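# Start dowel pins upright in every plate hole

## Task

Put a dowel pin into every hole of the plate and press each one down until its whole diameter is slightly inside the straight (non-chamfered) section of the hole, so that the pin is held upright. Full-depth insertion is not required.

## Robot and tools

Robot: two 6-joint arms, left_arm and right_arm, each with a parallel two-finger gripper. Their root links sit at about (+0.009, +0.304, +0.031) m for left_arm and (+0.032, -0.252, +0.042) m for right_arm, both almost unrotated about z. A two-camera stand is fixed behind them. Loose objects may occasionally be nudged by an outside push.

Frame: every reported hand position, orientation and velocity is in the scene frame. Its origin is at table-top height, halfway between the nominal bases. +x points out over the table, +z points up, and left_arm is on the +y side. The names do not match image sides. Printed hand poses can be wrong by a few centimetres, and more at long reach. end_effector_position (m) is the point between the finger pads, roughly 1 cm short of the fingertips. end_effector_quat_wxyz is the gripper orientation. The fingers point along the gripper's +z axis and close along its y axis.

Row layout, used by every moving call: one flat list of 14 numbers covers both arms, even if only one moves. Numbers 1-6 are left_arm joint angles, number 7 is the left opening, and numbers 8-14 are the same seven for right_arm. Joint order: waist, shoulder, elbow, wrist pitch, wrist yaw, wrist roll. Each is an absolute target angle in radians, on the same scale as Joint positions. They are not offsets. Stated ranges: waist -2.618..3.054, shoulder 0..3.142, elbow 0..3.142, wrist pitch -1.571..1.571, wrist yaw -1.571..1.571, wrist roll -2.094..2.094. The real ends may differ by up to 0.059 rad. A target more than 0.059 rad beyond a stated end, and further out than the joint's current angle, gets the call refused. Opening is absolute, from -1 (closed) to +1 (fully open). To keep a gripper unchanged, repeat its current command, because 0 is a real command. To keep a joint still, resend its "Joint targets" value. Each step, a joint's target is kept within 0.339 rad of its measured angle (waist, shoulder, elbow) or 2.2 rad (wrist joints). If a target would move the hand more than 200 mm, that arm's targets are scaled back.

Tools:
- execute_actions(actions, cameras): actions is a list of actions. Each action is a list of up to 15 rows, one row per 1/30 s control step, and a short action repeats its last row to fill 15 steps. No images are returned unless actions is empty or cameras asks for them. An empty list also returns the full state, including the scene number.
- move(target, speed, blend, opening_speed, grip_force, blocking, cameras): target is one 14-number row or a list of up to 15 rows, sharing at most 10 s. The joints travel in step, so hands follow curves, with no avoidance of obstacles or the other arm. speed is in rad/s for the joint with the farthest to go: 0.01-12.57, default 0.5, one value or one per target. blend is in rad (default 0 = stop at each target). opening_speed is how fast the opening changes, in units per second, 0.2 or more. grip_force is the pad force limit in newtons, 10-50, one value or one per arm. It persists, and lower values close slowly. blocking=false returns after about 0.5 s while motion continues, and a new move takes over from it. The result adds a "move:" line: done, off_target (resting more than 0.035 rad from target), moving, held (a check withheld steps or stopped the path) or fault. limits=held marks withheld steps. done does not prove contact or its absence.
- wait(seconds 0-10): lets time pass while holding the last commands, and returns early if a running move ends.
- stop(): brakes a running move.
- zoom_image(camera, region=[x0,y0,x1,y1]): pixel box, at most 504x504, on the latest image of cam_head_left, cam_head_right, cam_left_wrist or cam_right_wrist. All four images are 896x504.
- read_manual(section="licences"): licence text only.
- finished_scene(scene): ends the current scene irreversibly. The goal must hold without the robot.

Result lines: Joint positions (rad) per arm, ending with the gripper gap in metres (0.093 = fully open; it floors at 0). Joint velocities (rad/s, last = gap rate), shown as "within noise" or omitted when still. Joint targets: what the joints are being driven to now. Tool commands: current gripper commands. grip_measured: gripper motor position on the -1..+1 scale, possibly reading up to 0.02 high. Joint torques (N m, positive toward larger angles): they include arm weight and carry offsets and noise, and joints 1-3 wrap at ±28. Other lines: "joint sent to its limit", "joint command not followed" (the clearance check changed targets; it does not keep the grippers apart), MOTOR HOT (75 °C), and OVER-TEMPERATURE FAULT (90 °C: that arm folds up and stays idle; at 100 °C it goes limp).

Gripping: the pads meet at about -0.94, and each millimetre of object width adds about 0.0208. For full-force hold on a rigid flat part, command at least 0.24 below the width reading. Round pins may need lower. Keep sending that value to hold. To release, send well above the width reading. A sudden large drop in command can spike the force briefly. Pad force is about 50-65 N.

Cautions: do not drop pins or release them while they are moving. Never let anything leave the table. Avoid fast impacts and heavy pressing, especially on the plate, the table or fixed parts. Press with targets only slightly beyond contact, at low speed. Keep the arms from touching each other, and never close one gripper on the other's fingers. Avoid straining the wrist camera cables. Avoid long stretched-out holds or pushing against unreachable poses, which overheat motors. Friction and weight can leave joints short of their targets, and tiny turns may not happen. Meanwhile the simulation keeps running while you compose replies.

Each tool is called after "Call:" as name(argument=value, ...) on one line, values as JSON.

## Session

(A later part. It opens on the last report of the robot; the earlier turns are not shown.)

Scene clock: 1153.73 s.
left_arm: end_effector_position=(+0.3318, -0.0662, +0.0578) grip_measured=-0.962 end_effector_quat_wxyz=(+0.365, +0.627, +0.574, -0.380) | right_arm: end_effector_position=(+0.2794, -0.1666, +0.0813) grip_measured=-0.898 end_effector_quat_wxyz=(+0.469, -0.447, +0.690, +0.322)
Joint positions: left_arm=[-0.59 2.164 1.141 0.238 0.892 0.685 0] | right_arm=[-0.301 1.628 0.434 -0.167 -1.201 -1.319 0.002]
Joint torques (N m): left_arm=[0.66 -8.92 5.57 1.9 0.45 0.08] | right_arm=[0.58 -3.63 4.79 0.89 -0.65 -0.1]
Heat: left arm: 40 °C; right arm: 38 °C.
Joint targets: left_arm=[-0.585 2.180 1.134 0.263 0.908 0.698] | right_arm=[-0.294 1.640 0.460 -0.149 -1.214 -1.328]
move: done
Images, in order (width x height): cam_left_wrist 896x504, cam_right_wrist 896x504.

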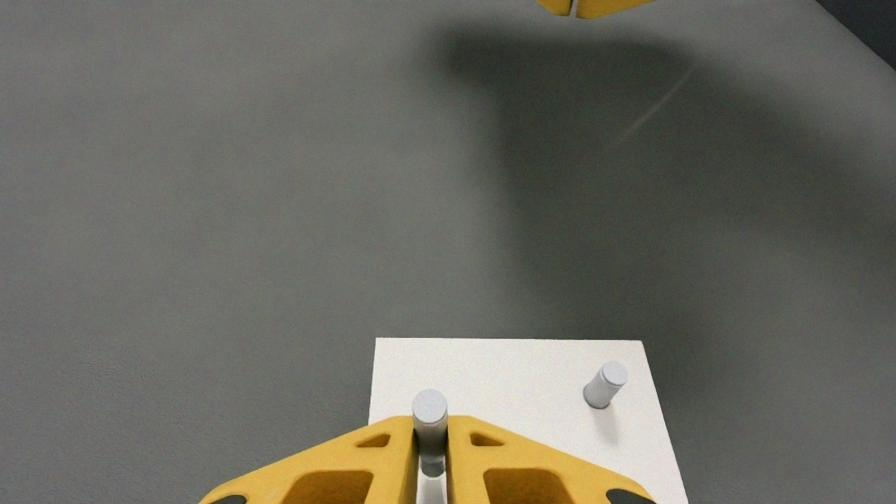

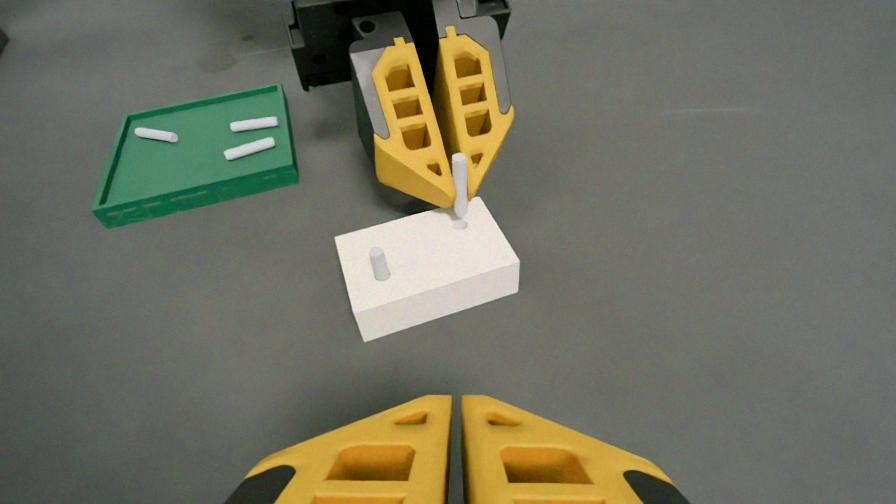

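Call:
move(target=[-0.584,2.199,1.129,0.287,0.909,0.698,-1,-0.294,1.64,0.46,-0.149,-1.214,-1.328,-0.9], speed=0.12, cameras=["cam_left_wrist","cam_right_wrist"])

Call:
zoom_image(camera="cam_right_wrist", region=[410, 150, 490, 240])

Call:
zoom_image(camera="cam_left_wrist", region=[360, 380, 500, 500])

Scene clock: 1165.30 s.
left_arm: end_effector_position=(+0.3328, -0.0670, +0.0527) grip_measured=-0.962 end_effector_quat_wxyz=(+0.368, +0.627, +0.572, -0.380) | right_arm: end_effector_position=(+0.2794, -0.1666, +0.0813) grip_measured=-0.898 end_effector_quat_wxyz=(+0.469, -0.447, +0.690, +0.322)
Joint positions: left_arm=[-0.59 2.183 1.141 0.262 0.894 0.685 0] | right_arm=[-0.301 1.628 0.434 -0.167 -1.201 -1.319 0.002]
Joint torques (N m): left_arm=[0.72 -8.95 4.98 1.91 0.42 0.09] | right_arm=[0.43 -3.55 4.83 0.79 -0.61 -0.14]
Heat: left arm: 40 °C; right arm: 38 °C.
Joint targets: left_arm=[-0.584 2.199 1.129 0.287 0.909 0.698] | right_arm=[-0.294 1.640 0.460 -0.149 -1.214 -1.328]
move: done
Images, in order (width x height): cam_left_wrist 896x504, cam_right_wrist 896x504.

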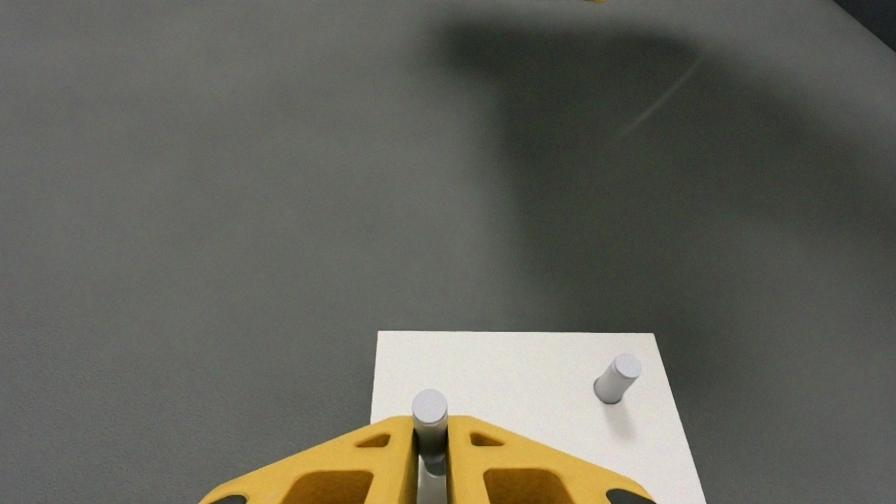

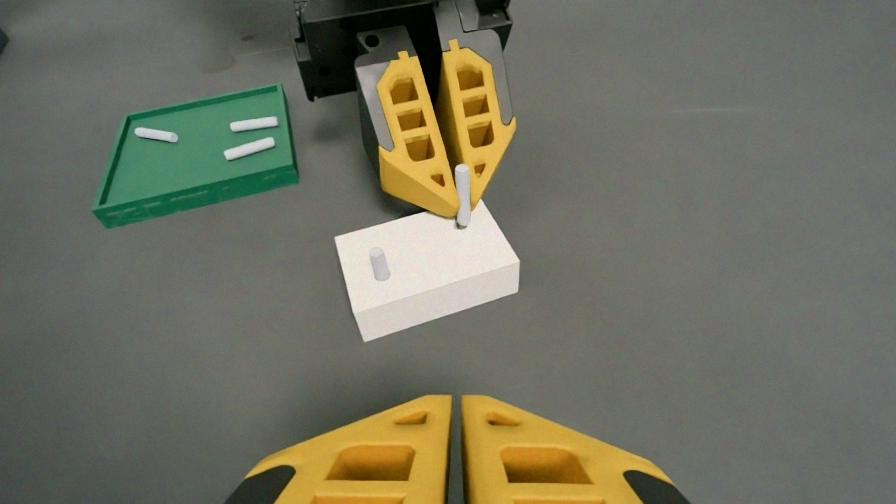

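Scaled by 5.600 from the camera's 896x504 image, which has a finer 1280x720 frame.

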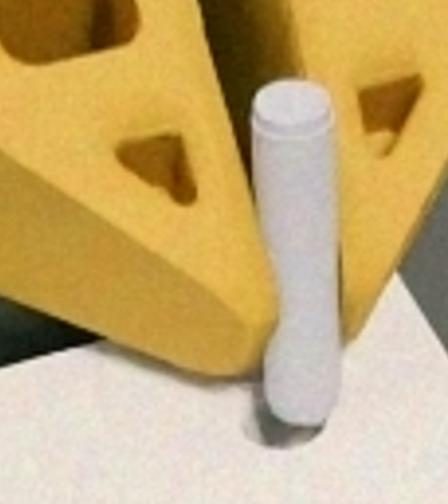

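Scaled by 3.600 from the camera's 896x504 image, which has a finer 1280x720 frame.

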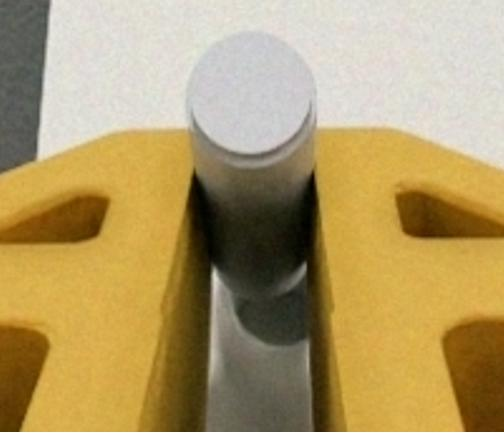

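Call:
move(target=[-0.582,2.199,1.1215,0.294,0.911,0.698,-1,-0.294,1.64,0.46,-0.149,-1.214,-1.328,-0.9], speed=0.12, cameras=["cam_left_wrist","cam_right_wrist"])

Call:
zoom_image(camera="cam_right_wrist", region=[410, 150, 490, 240])

Call:
zoom_image(camera="cam_left_wrist", region=[400, 440, 464, 490])

Scene clock: 1180.87 s.
left_arm: end_effector_position=(+0.3311, -0.0648, +0.0502) grip_measured=-0.962 end_effector_quat_wxyz=(+0.366, +0.626, +0.573, -0.381) | right_arm: end_effector_position=(+0.2794, -0.1666, +0.0813) grip_measured=-0.898 end_effector_quat_wxyz=(+0.469, -0.447, +0.690, +0.322)
Joint positions: left_arm=[-0.588 2.183 1.129 0.269 0.895 0.685 0] | right_arm=[-0.301 1.628 0.434 -0.167 -1.201 -1.319 0.002]
Joint torques (N m): left_arm=[0.68 -8.91 5.35 1.89 0.42 0.08] | right_arm=[0.61 -3.92 4.45 0.83 -0.63 -0.05]
Heat: left arm: 40 °C; right arm: 38 °C.
Joint targets: left_arm=[-0.582 2.199 1.122 0.294 0.911 0.698] | right_arm=[-0.294 1.640 0.460 -0.149 -1.214 -1.328]
move: done
Images, in order (width x height): cam_left_wrist 896x504, cam_right_wrist 896x504.

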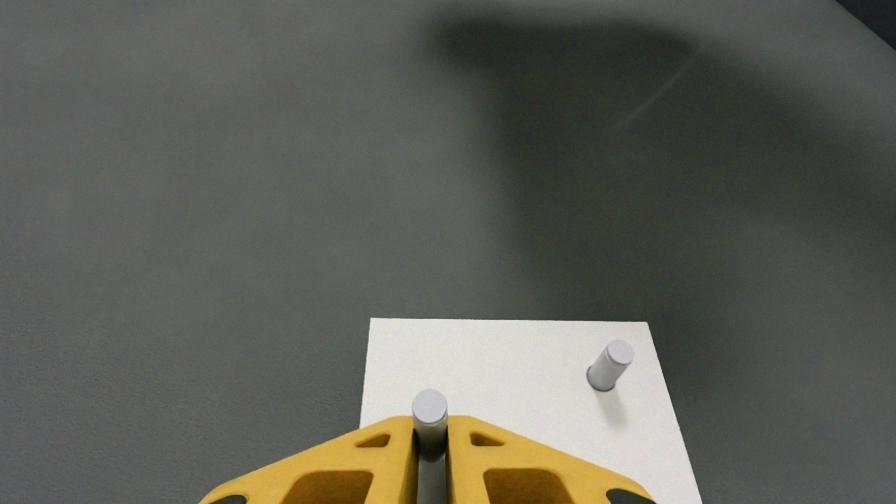

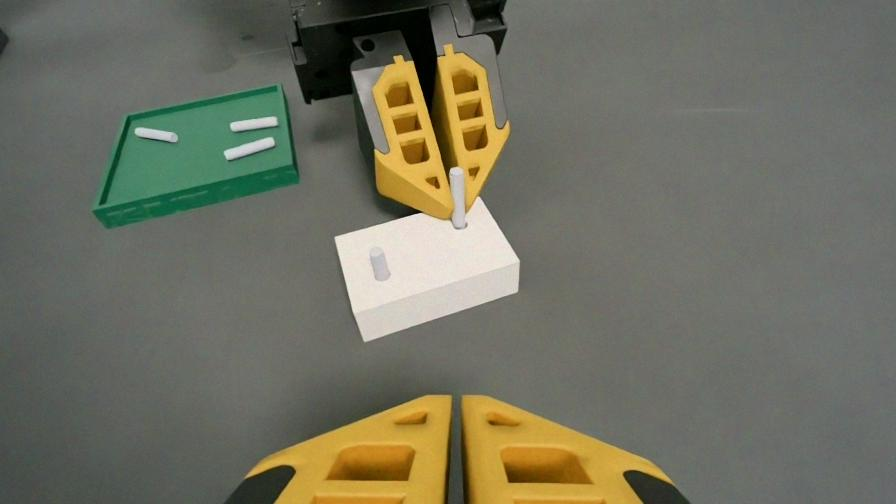

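Scaled by 5.600 from the camera's 896x504 image, which has a finer 1280x720 frame.

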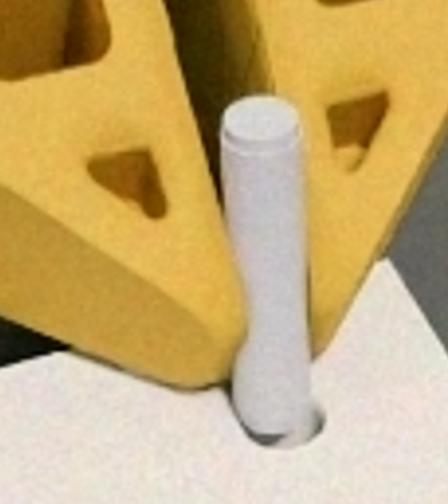

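Scaled by 7.875 from the camera's 896x504 image, which has a finer 1280x720 frame.

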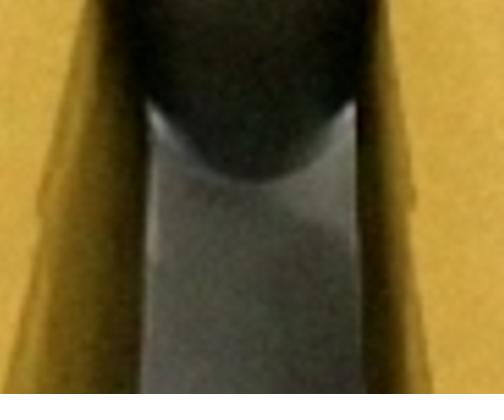

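Call:
move(target=[-0.582,2.199,1.1215,0.290,0.877,0.698,-1,-0.294,1.64,0.46,-0.149,-1.214,-1.328,-0.9], speed=0.12, cameras=["cam_left_wrist","cam_right_wrist"])

Call:
zoom_image(camera="cam_right_wrist", region=[410, 150, 490, 240])

Call:
zoom_image(camera="cam_left_wrist", region=[400, 440, 464, 490])

Scene clock: 1190.83 s.
left_arm: end_effector_position=(+0.3316, -0.0647, +0.0500) grip_measured=-0.962 end_effector_quat_wxyz=(+0.366, +0.626, +0.574, -0.380) | right_arm: end_effector_position=(+0.2794, -0.1666, +0.0813) grip_measured=-0.898 end_effector_quat_wxyz=(+0.469, -0.447, +0.690, +0.322)
Joint positions: left_arm=[-0.588 2.183 1.129 0.27 0.892 0.685 0] | right_arm=[-0.301 1.628 0.434 -0.167 -1.201 -1.319 0.002]
Joint torques (N m): left_arm=[0.72 -8.88 5.35 1.86 0.11 0.07] | right_arm=[0.58 -3.44 4.82 0.87 -0.66 -0.11]
Heat: left arm: 41 °C; right arm: 38 °C.
Joint targets: left_arm=[-0.582 2.199 1.122 0.290 0.877 0.698] | right_arm=[-0.294 1.640 0.460 -0.149 -1.214 -1.328]
move: done
Images, in order (width x height): cam_left_wrist 896x504, cam_right_wrist 896x504.

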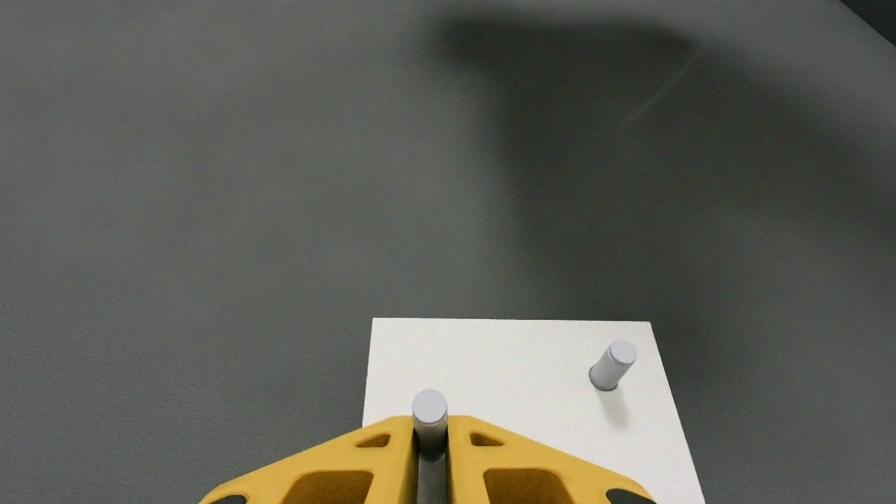

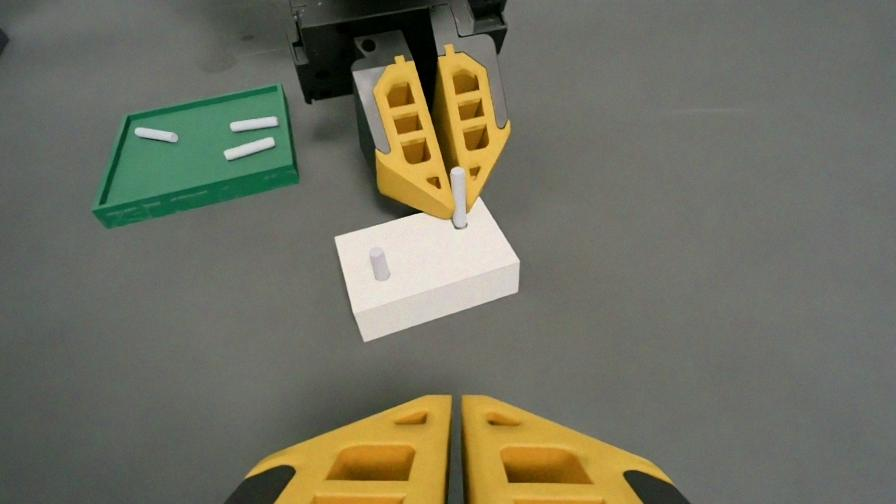

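Scaled by 5.600 from the camera's 896x504 image, which has a finer 1280x720 frame.

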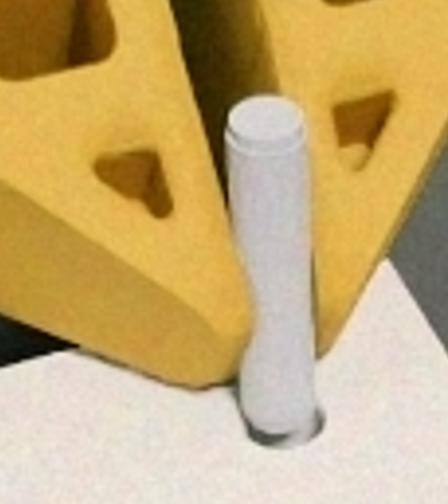

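Scaled by 7.875 from the camera's 896x504 image, which has a finer 1280x720 frame.

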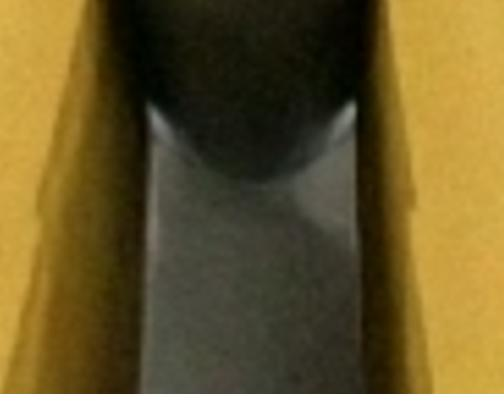

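Call:
move(target=[-0.582,2.203,1.1215,0.298,0.872,0.698,-1,-0.294,1.64,0.46,-0.149,-1.214,-1.328,-0.9], speed=0.12, cameras=["cam_left_wrist","cam_right_wrist"])

Call:
zoom_image(camera="cam_right_wrist", region=[410, 150, 490, 240])

Call:
zoom_image(camera="cam_left_wrist", region=[400, 440, 464, 490])

Scene clock: 1198.80 s.
left_arm: end_effector_position=(+0.3327, -0.0648, +0.0500) grip_measured=-0.962 end_effector_quat_wxyz=(+0.368, +0.626, +0.574, -0.377) | right_arm: end_effector_position=(+0.2794, -0.1666, +0.0813) grip_measured=-0.898 end_effector_quat_wxyz=(+0.469, -0.447, +0.690, +0.322)
Joint positions: left_arm=[-0.588 2.183 1.129 0.274 0.887 0.685 0] | right_arm=[-0.301 1.628 0.434 -0.167 -1.201 -1.319 0.002]
Joint torques (N m): left_arm=[0.7 -8.51 5.41 1.9 0.12 0.08] | right_arm=[0.59 -3.59 4.7 0.88 -0.68 -0.06]
Heat: left arm: 41 °C; right arm: 38 °C.
Joint targets: left_arm=[-0.582 2.203 1.122 0.298 0.872 0.698] | right_arm=[-0.294 1.640 0.460 -0.149 -1.214 -1.328]
move: done
Images, in order (width x height): cam_left_wrist 896x504, cam_right_wrist 896x504.

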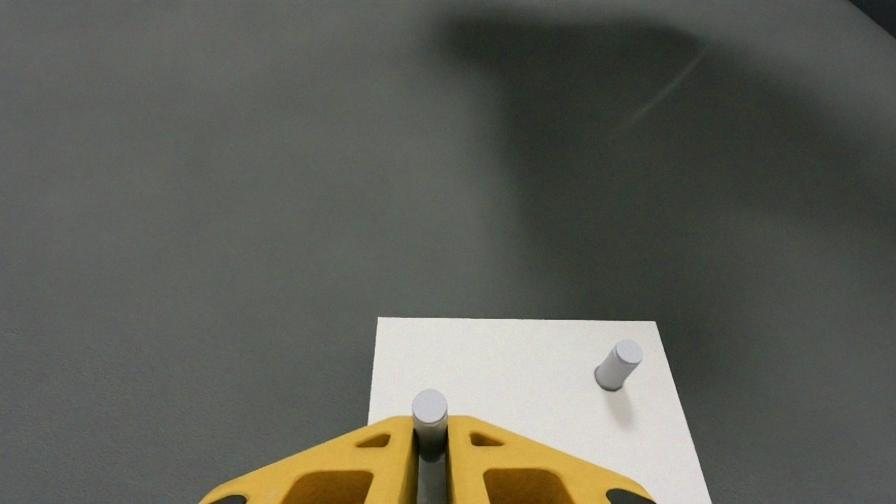

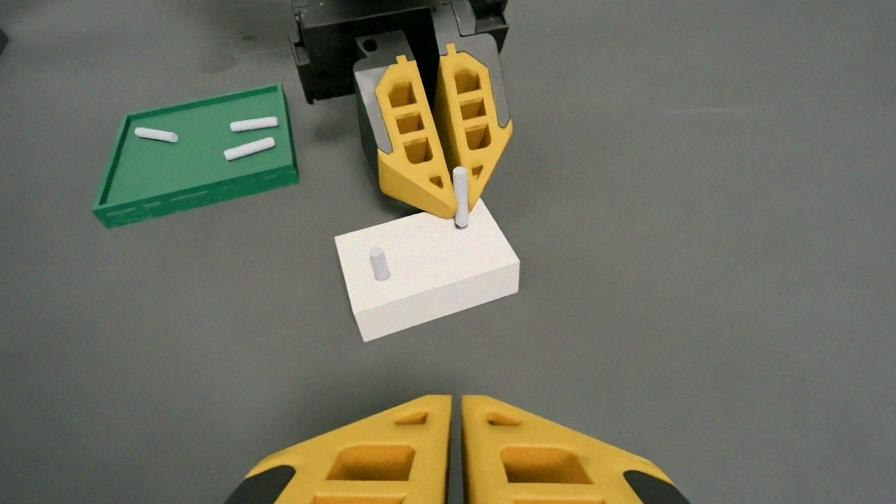

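Scaled by 5.600 from the camera's 896x504 image, which has a finer 1280x720 frame.

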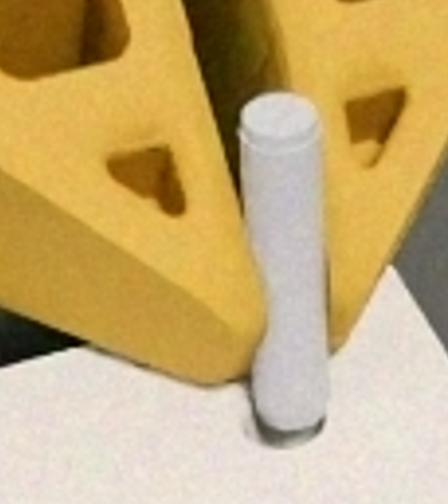

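Scaled by 7.875 from the camera's 896x504 image, which has a finer 1280x720 frame.

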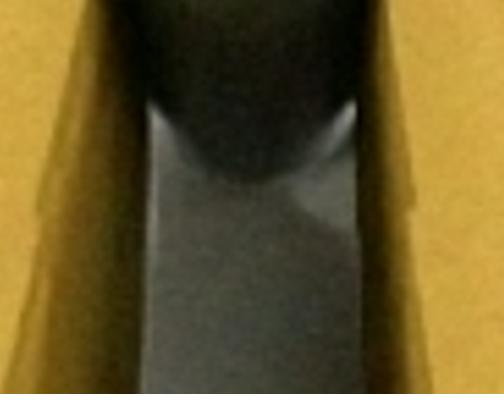

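Call:
move(target=[-0.581,2.206,1.1175,0.304,0.874,0.698,-1,-0.294,1.64,0.46,-0.149,-1.214,-1.328,-0.9], speed=0.12, cameras=["cam_left_wrist","cam_right_wrist"])

Call:
zoom_image(camera="cam_right_wrist", region=[410, 150, 490, 240])

Call:
zoom_image(camera="cam_left_wrist", region=[400, 440, 464, 490])

Scene clock: 1204.87 s.
left_arm: end_effector_position=(+0.3337, -0.0654, +0.0496) grip_measured=-0.962 end_effector_quat_wxyz=(+0.372, +0.627, +0.572, -0.376) | right_arm: end_effector_position=(+0.2794, -0.1666, +0.0813) grip_measured=-0.898 end_effector_quat_wxyz=(+0.469, -0.447, +0.690, +0.322)
Joint positions: left_arm=[-0.588 2.187 1.129 0.286 0.887 0.685 0] | right_arm=[-0.301 1.628 0.434 -0.167 -1.201 -1.319 0.002]
Joint torques (N m): left_arm=[0.77 -8.59 4.92 1.83 0.15 0.09] | right_arm=[0.39 -3.73 4.67 0.84 -0.65 -0.08]
Heat: left arm: 41 °C; right arm: 38 °C.
Joint targets: left_arm=[-0.581 2.206 1.118 0.304 0.874 0.698] | right_arm=[-0.294 1.640 0.460 -0.149 -1.214 -1.328]
move: done
Images, in order (width x height): cam_left_wrist 896x504, cam_right_wrist 896x504.

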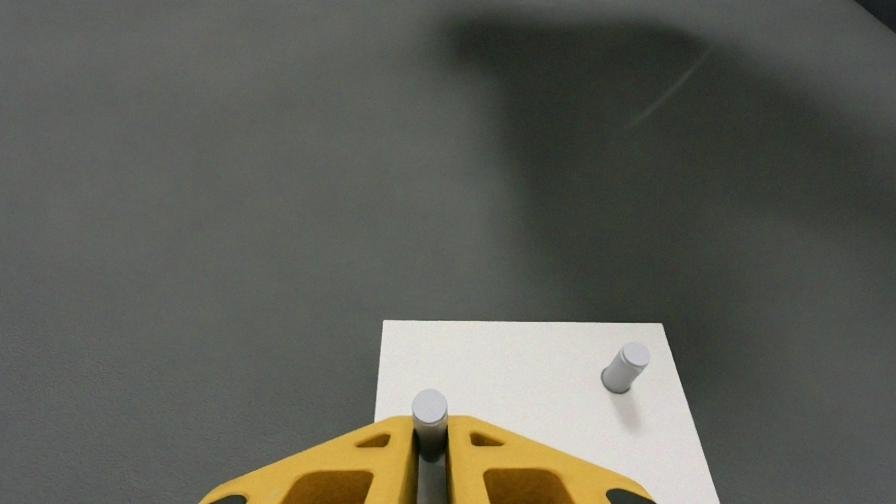

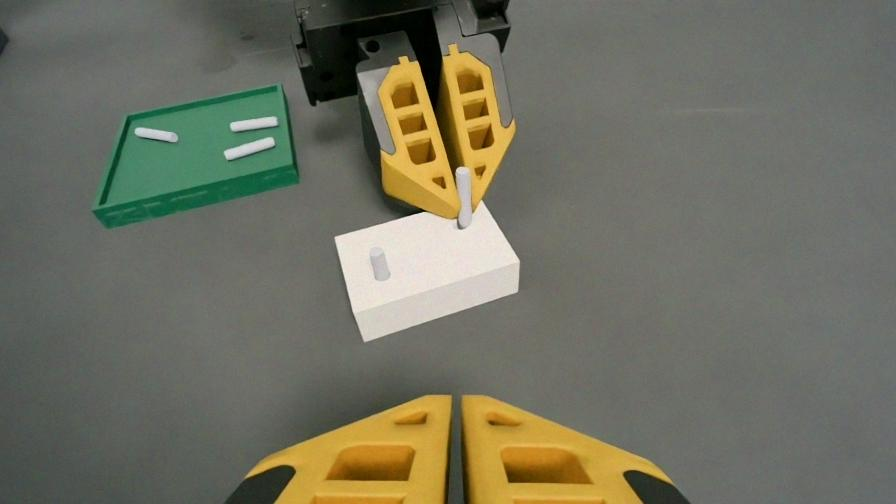

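Scaled by 5.600 from the camera's 896x504 image, which has a finer 1280x720 frame.

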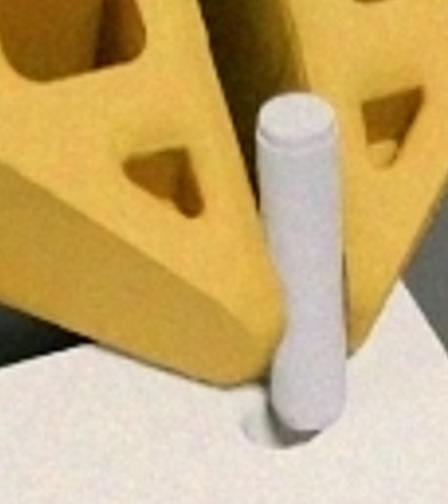

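Scaled by 7.875 from the camera's 896x504 image, which has a finer 1280x720 frame.

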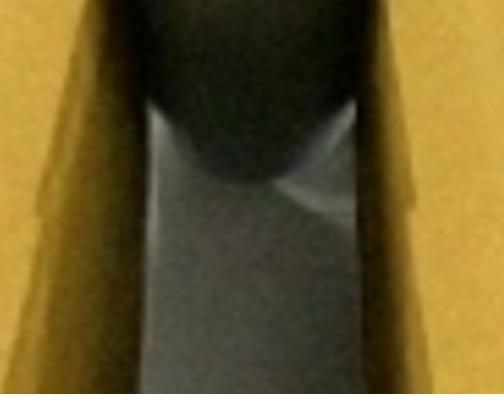

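Call:
move(target=[-0.581,2.204,1.1175,0.281,0.874,0.698,-1,-0.294,1.64,0.46,-0.149,-1.214,-1.328,-0.9], speed=0.08, cameras=["cam_left_wrist","cam_right_wrist"])

Call:
zoom_image(camera="cam_right_wrist", region=[410, 150, 490, 240])

Call:
zoom_image(camera="cam_left_wrist", region=[400, 440, 464, 490])

Scene clock: 1212.07 s.
left_arm: end_effector_position=(+0.3337, -0.0654, +0.0497) grip_measured=-0.962 end_effector_quat_wxyz=(+0.372, +0.627, +0.572, -0.376) | right_arm: end_effector_position=(+0.2794, -0.1666, +0.0813) grip_measured=-0.898 end_effector_quat_wxyz=(+0.469, -0.447, +0.690, +0.322)
Joint positions: left_arm=[-0.588 2.187 1.129 0.286 0.887 0.685 0] | right_arm=[-0.301 1.628 0.434 -0.167 -1.201 -1.319 0.002]
Joint torques (N m): left_arm=[0.76 -8.79 4.93 1.58 0.15 0.09] | right_arm=[0.65 -3.55 4.59 0.8 -0.63 -0.13]
Heat: left arm: 41 °C; right arm: 38 °C.
Joint targets: left_arm=[-0.581 2.204 1.118 0.281 0.874 0.698] | right_arm=[-0.294 1.640 0.460 -0.149 -1.214 -1.328]
move: done
Images, in order (width x height): cam_left_wrist 896x504, cam_right_wrist 896x504.

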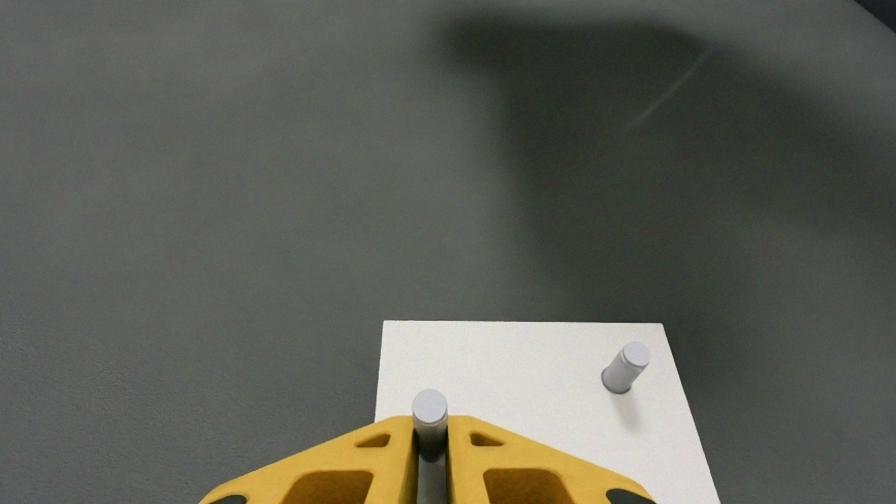

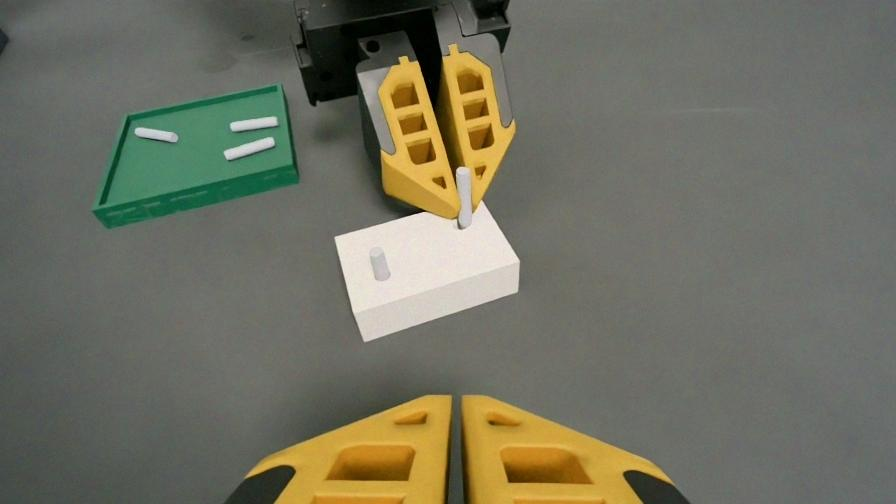

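Scaled by 5.600 from the camera's 896x504 image, which has a finer 1280x720 frame.

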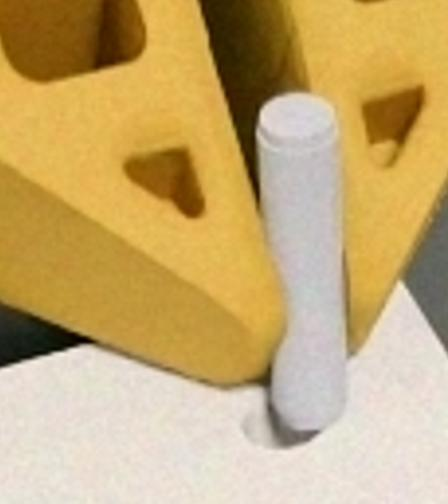

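Scaled by 7.875 from the camera's 896x504 image, which has a finer 1280x720 frame.

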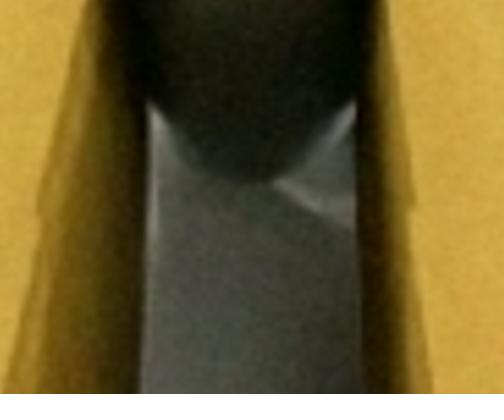

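Call:
move(target=[-0.581,2.204,1.1165,0.263,0.874,0.698,-1,-0.294,1.64,0.46,-0.149,-1.214,-1.328,-0.9], speed=0.08, cameras=["cam_left_wrist","cam_right_wrist"])

Call:
zoom_image(camera="cam_right_wrist", region=[410, 150, 490, 240])

Call:
zoom_image(camera="cam_left_wrist", region=[400, 440, 464, 490])

Scene clock: 1218.17 s.
left_arm: end_effector_position=(+0.3334, -0.0652, +0.0493) grip_measured=-0.962 end_effector_quat_wxyz=(+0.371, +0.626, +0.573, -0.376) | right_arm: end_effector_position=(+0.2794, -0.1666, +0.0813) grip_measured=-0.898 end_effector_quat_wxyz=(+0.469, -0.447, +0.690, +0.322)
Joint positions: left_arm=[-0.588 2.187 1.129 0.283 0.887 0.685 0] | right_arm=[-0.301 1.628 0.434 -0.167 -1.201 -1.319 0.002]
Joint torques (N m): left_arm=[0.8 -8.77 4.85 1.41 0.15 0.07] | right_arm=[0.59 -3.51 4.78 0.8 -0.65 -0.05]
Heat: left arm: 40 °C; right arm: 38 °C.
Joint targets: left_arm=[-0.581 2.204 1.117 0.263 0.874 0.698] | right_arm=[-0.294 1.640 0.460 -0.149 -1.214 -1.328]
move: done
Images, in order (width x height): cam_left_wrist 896x504, cam_right_wrist 896x504.

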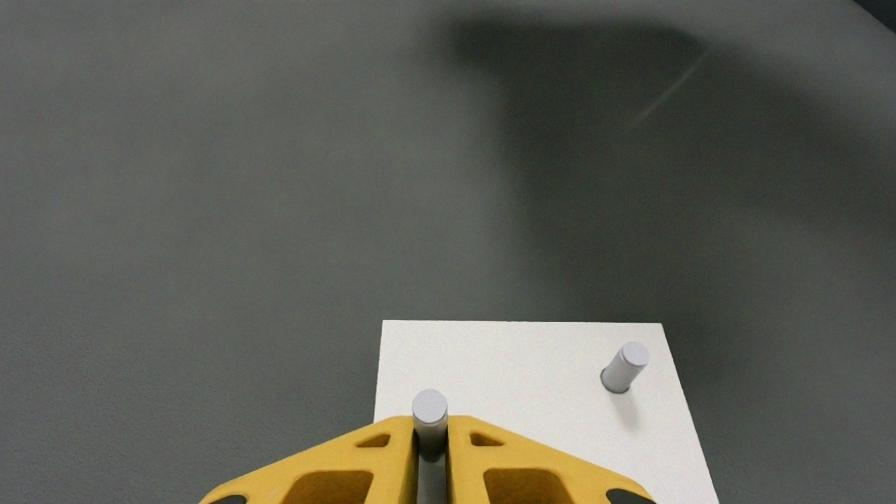

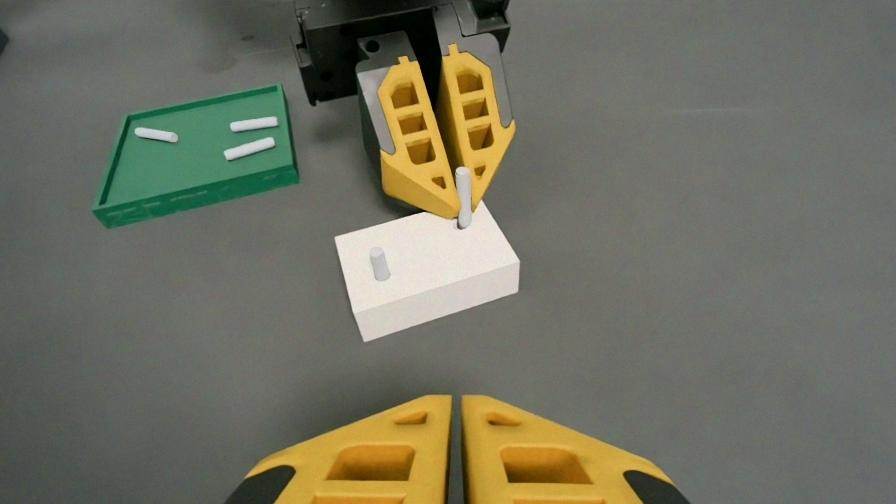

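Scaled by 5.600 from the camera's 896x504 image, which has a finer 1280x720 frame.

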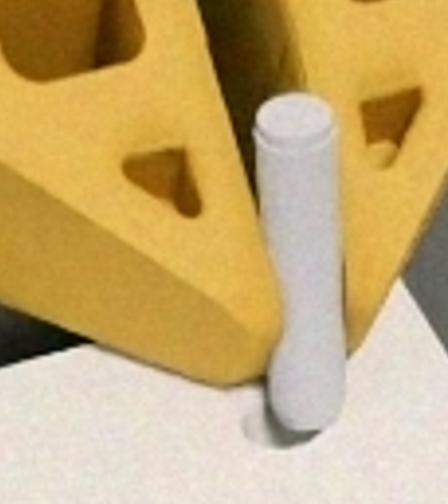

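Scaled by 7.875 from the camera's 896x504 image, which has a finer 1280x720 frame.

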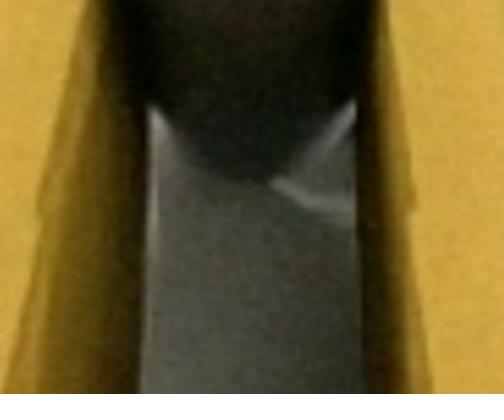

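Call:
move(target=[-0.581,2.204,1.1165,0.251,0.874,0.698,-1,-0.294,1.64,0.46,-0.149,-1.214,-1.328,-0.9], speed=0.08, cameras=["cam_left_wrist","cam_right_wrist"])

Call:
zoom_image(camera="cam_right_wrist", region=[410, 150, 490, 240])

Call:
zoom_image(camera="cam_left_wrist", region=[400, 440, 464, 490])

Scene clock: 1222.70 s.
left_arm: end_effector_position=(+0.3331, -0.0650, +0.0489) grip_measured=-0.962 end_effector_quat_wxyz=(+0.369, +0.626, +0.574, -0.377) | right_arm: end_effector_position=(+0.2794, -0.1666, +0.0813) grip_measured=-0.898 end_effector_quat_wxyz=(+0.469, -0.447, +0.690, +0.322)
Joint positions: left_arm=[-0.588 2.187 1.129 0.281 0.887 0.685 0] | right_arm=[-0.301 1.628 0.434 -0.167 -1.201 -1.319 0.002]
Joint torques (N m): left_arm=[0.75 -8.79 4.86 1.29 0.15 0.09] | right_arm=[0.85 -3.59 4.6 0.84 -0.62 -0.05]
Heat: left arm: 40 °C; right arm: 38 °C.
Joint targets: left_arm=[-0.581 2.204 1.117 0.251 0.874 0.698] | right_arm=[-0.294 1.640 0.460 -0.149 -1.214 -1.328]
move: done
Images, in order (width x height): cam_left_wrist 896x504, cam_right_wrist 896x504.

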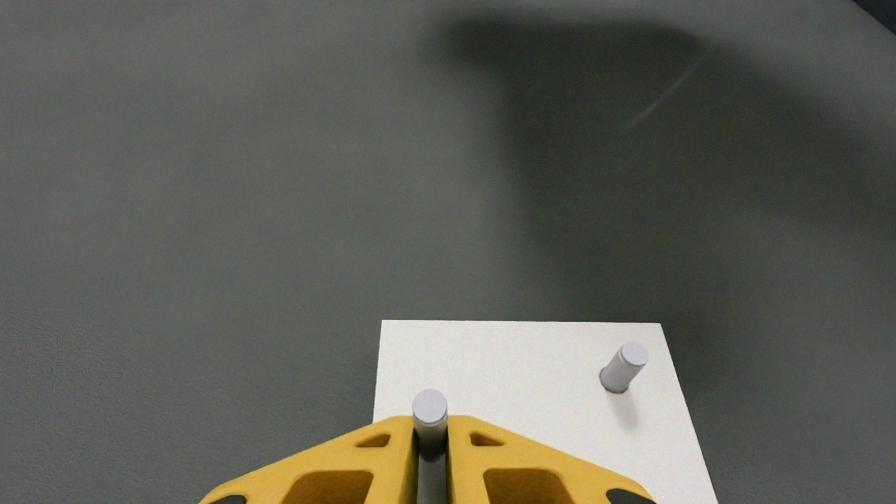

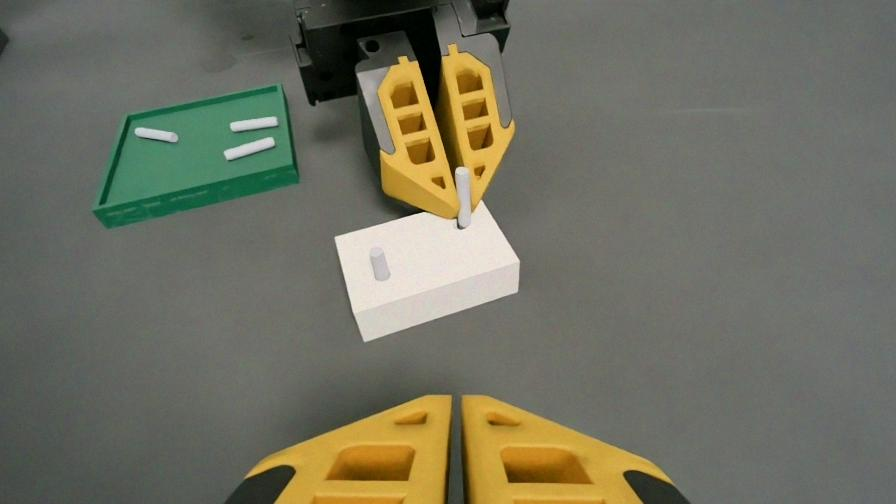

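Scaled by 5.600 from the camera's 896x504 image, which has a finer 1280x720 frame.

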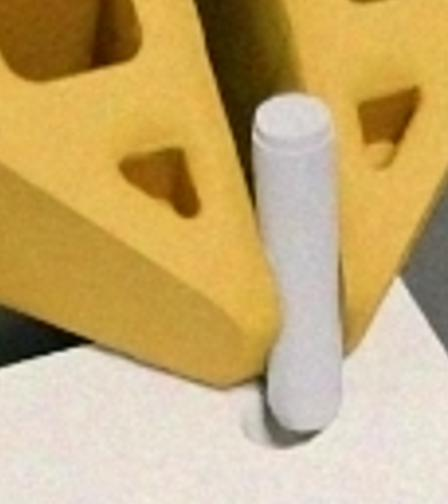

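Scaled by 7.875 from the camera's 896x504 image, which has a finer 1280x720 frame.

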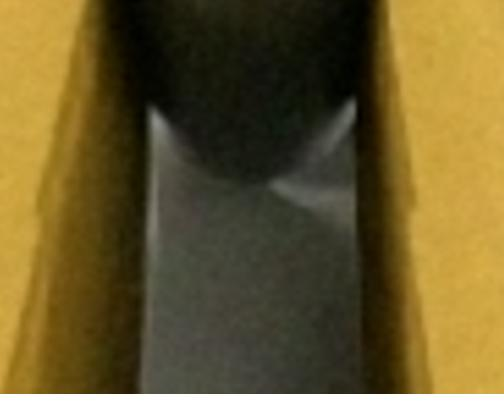

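Call:
move(target=[[-0.581,2.15,1.175,0.20,0.874,0.698,-1,-0.294,1.64,0.46,-0.149,-1.214,-1.328,-0.9],[-0.605,2.13,1.175,0.18,0.874,0.698,-1,-0.294,1.64,0.46,-0.149,-1.214,-1.328,-0.9],[-0.586,2.18,1.14,0.25,0.905,0.698,-1,-0.294,1.64,0.46,-0.149,-1.214,-1.328,-0.9],[-0.5797,2.202,1.125,0.294,0.9133,0.698,-1,-0.294,1.64,0.46,-0.149,-1.214,-1.328,-0.9]], speed=0.15, cameras=["cam_left_wrist","cam_right_wrist"])

Call:
zoom_image(camera="cam_right_wrist", region=[410, 150, 490, 240])

Call:
zoom_image(camera="cam_left_wrist", region=[400, 440, 464, 490])

Scene clock: 1234.87 s.
left_arm: end_effector_position=(+0.3323, -0.0645, +0.0505) grip_measured=-0.962 end_effector_quat_wxyz=(+0.367, +0.625, +0.573, -0.382) | right_arm: end_effector_position=(+0.2794, -0.1666, +0.0813) grip_measured=-0.898 end_effector_quat_wxyz=(+0.469, -0.447, +0.690, +0.322)
Joint positions: left_arm=[-0.585 2.185 1.132 0.269 0.899 0.685 0] | right_arm=[-0.301 1.628 0.434 -0.167 -1.201 -1.319 0.002]
Joint torques (N m): left_arm=[0.65 -8.83 5.38 1.93 0.42 0.07] | right_arm=[0.51 -3.82 4.57 0.82 -0.63 -0.09]
Heat: left arm: 39 °C; right arm: 38 °C.
Joint targets: left_arm=[-0.580 2.202 1.125 0.294 0.913 0.698] | right_arm=[-0.294 1.640 0.460 -0.149 -1.214 -1.328]
move: done
Images, in order (width x height): cam_left_wrist 896x504, cam_right_wrist 896x504.

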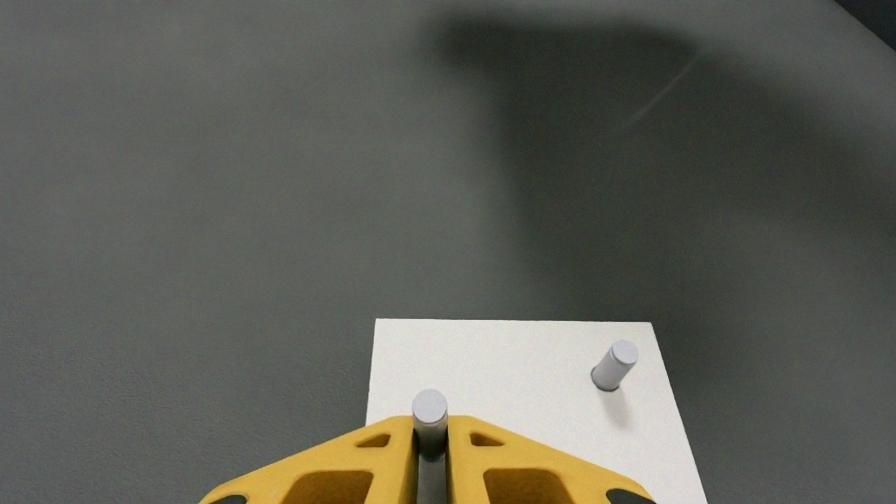

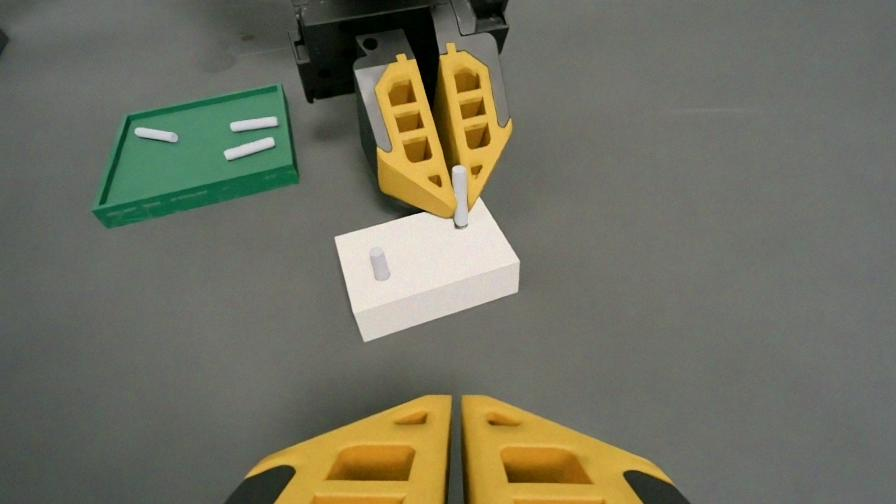

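Scaled by 5.600 from the camera's 896x504 image, which has a finer 1280x720 frame.

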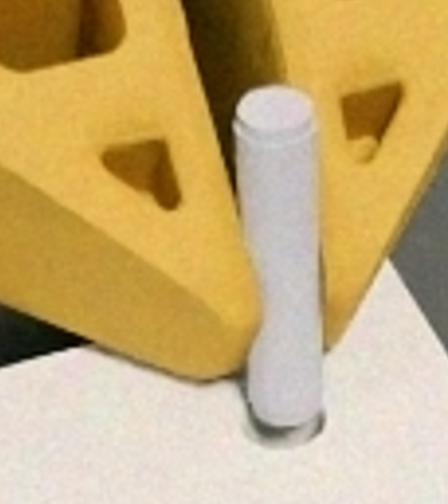

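Scaled by 7.875 from the camera's 896x504 image, which has a finer 1280x720 frame.

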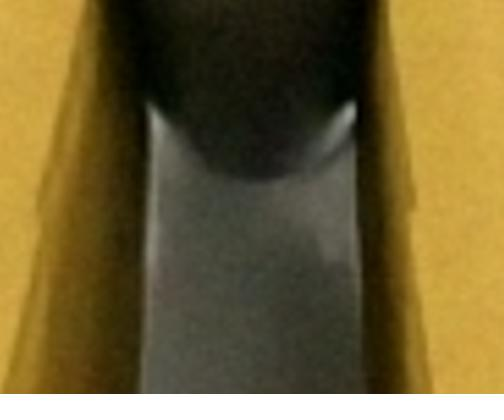

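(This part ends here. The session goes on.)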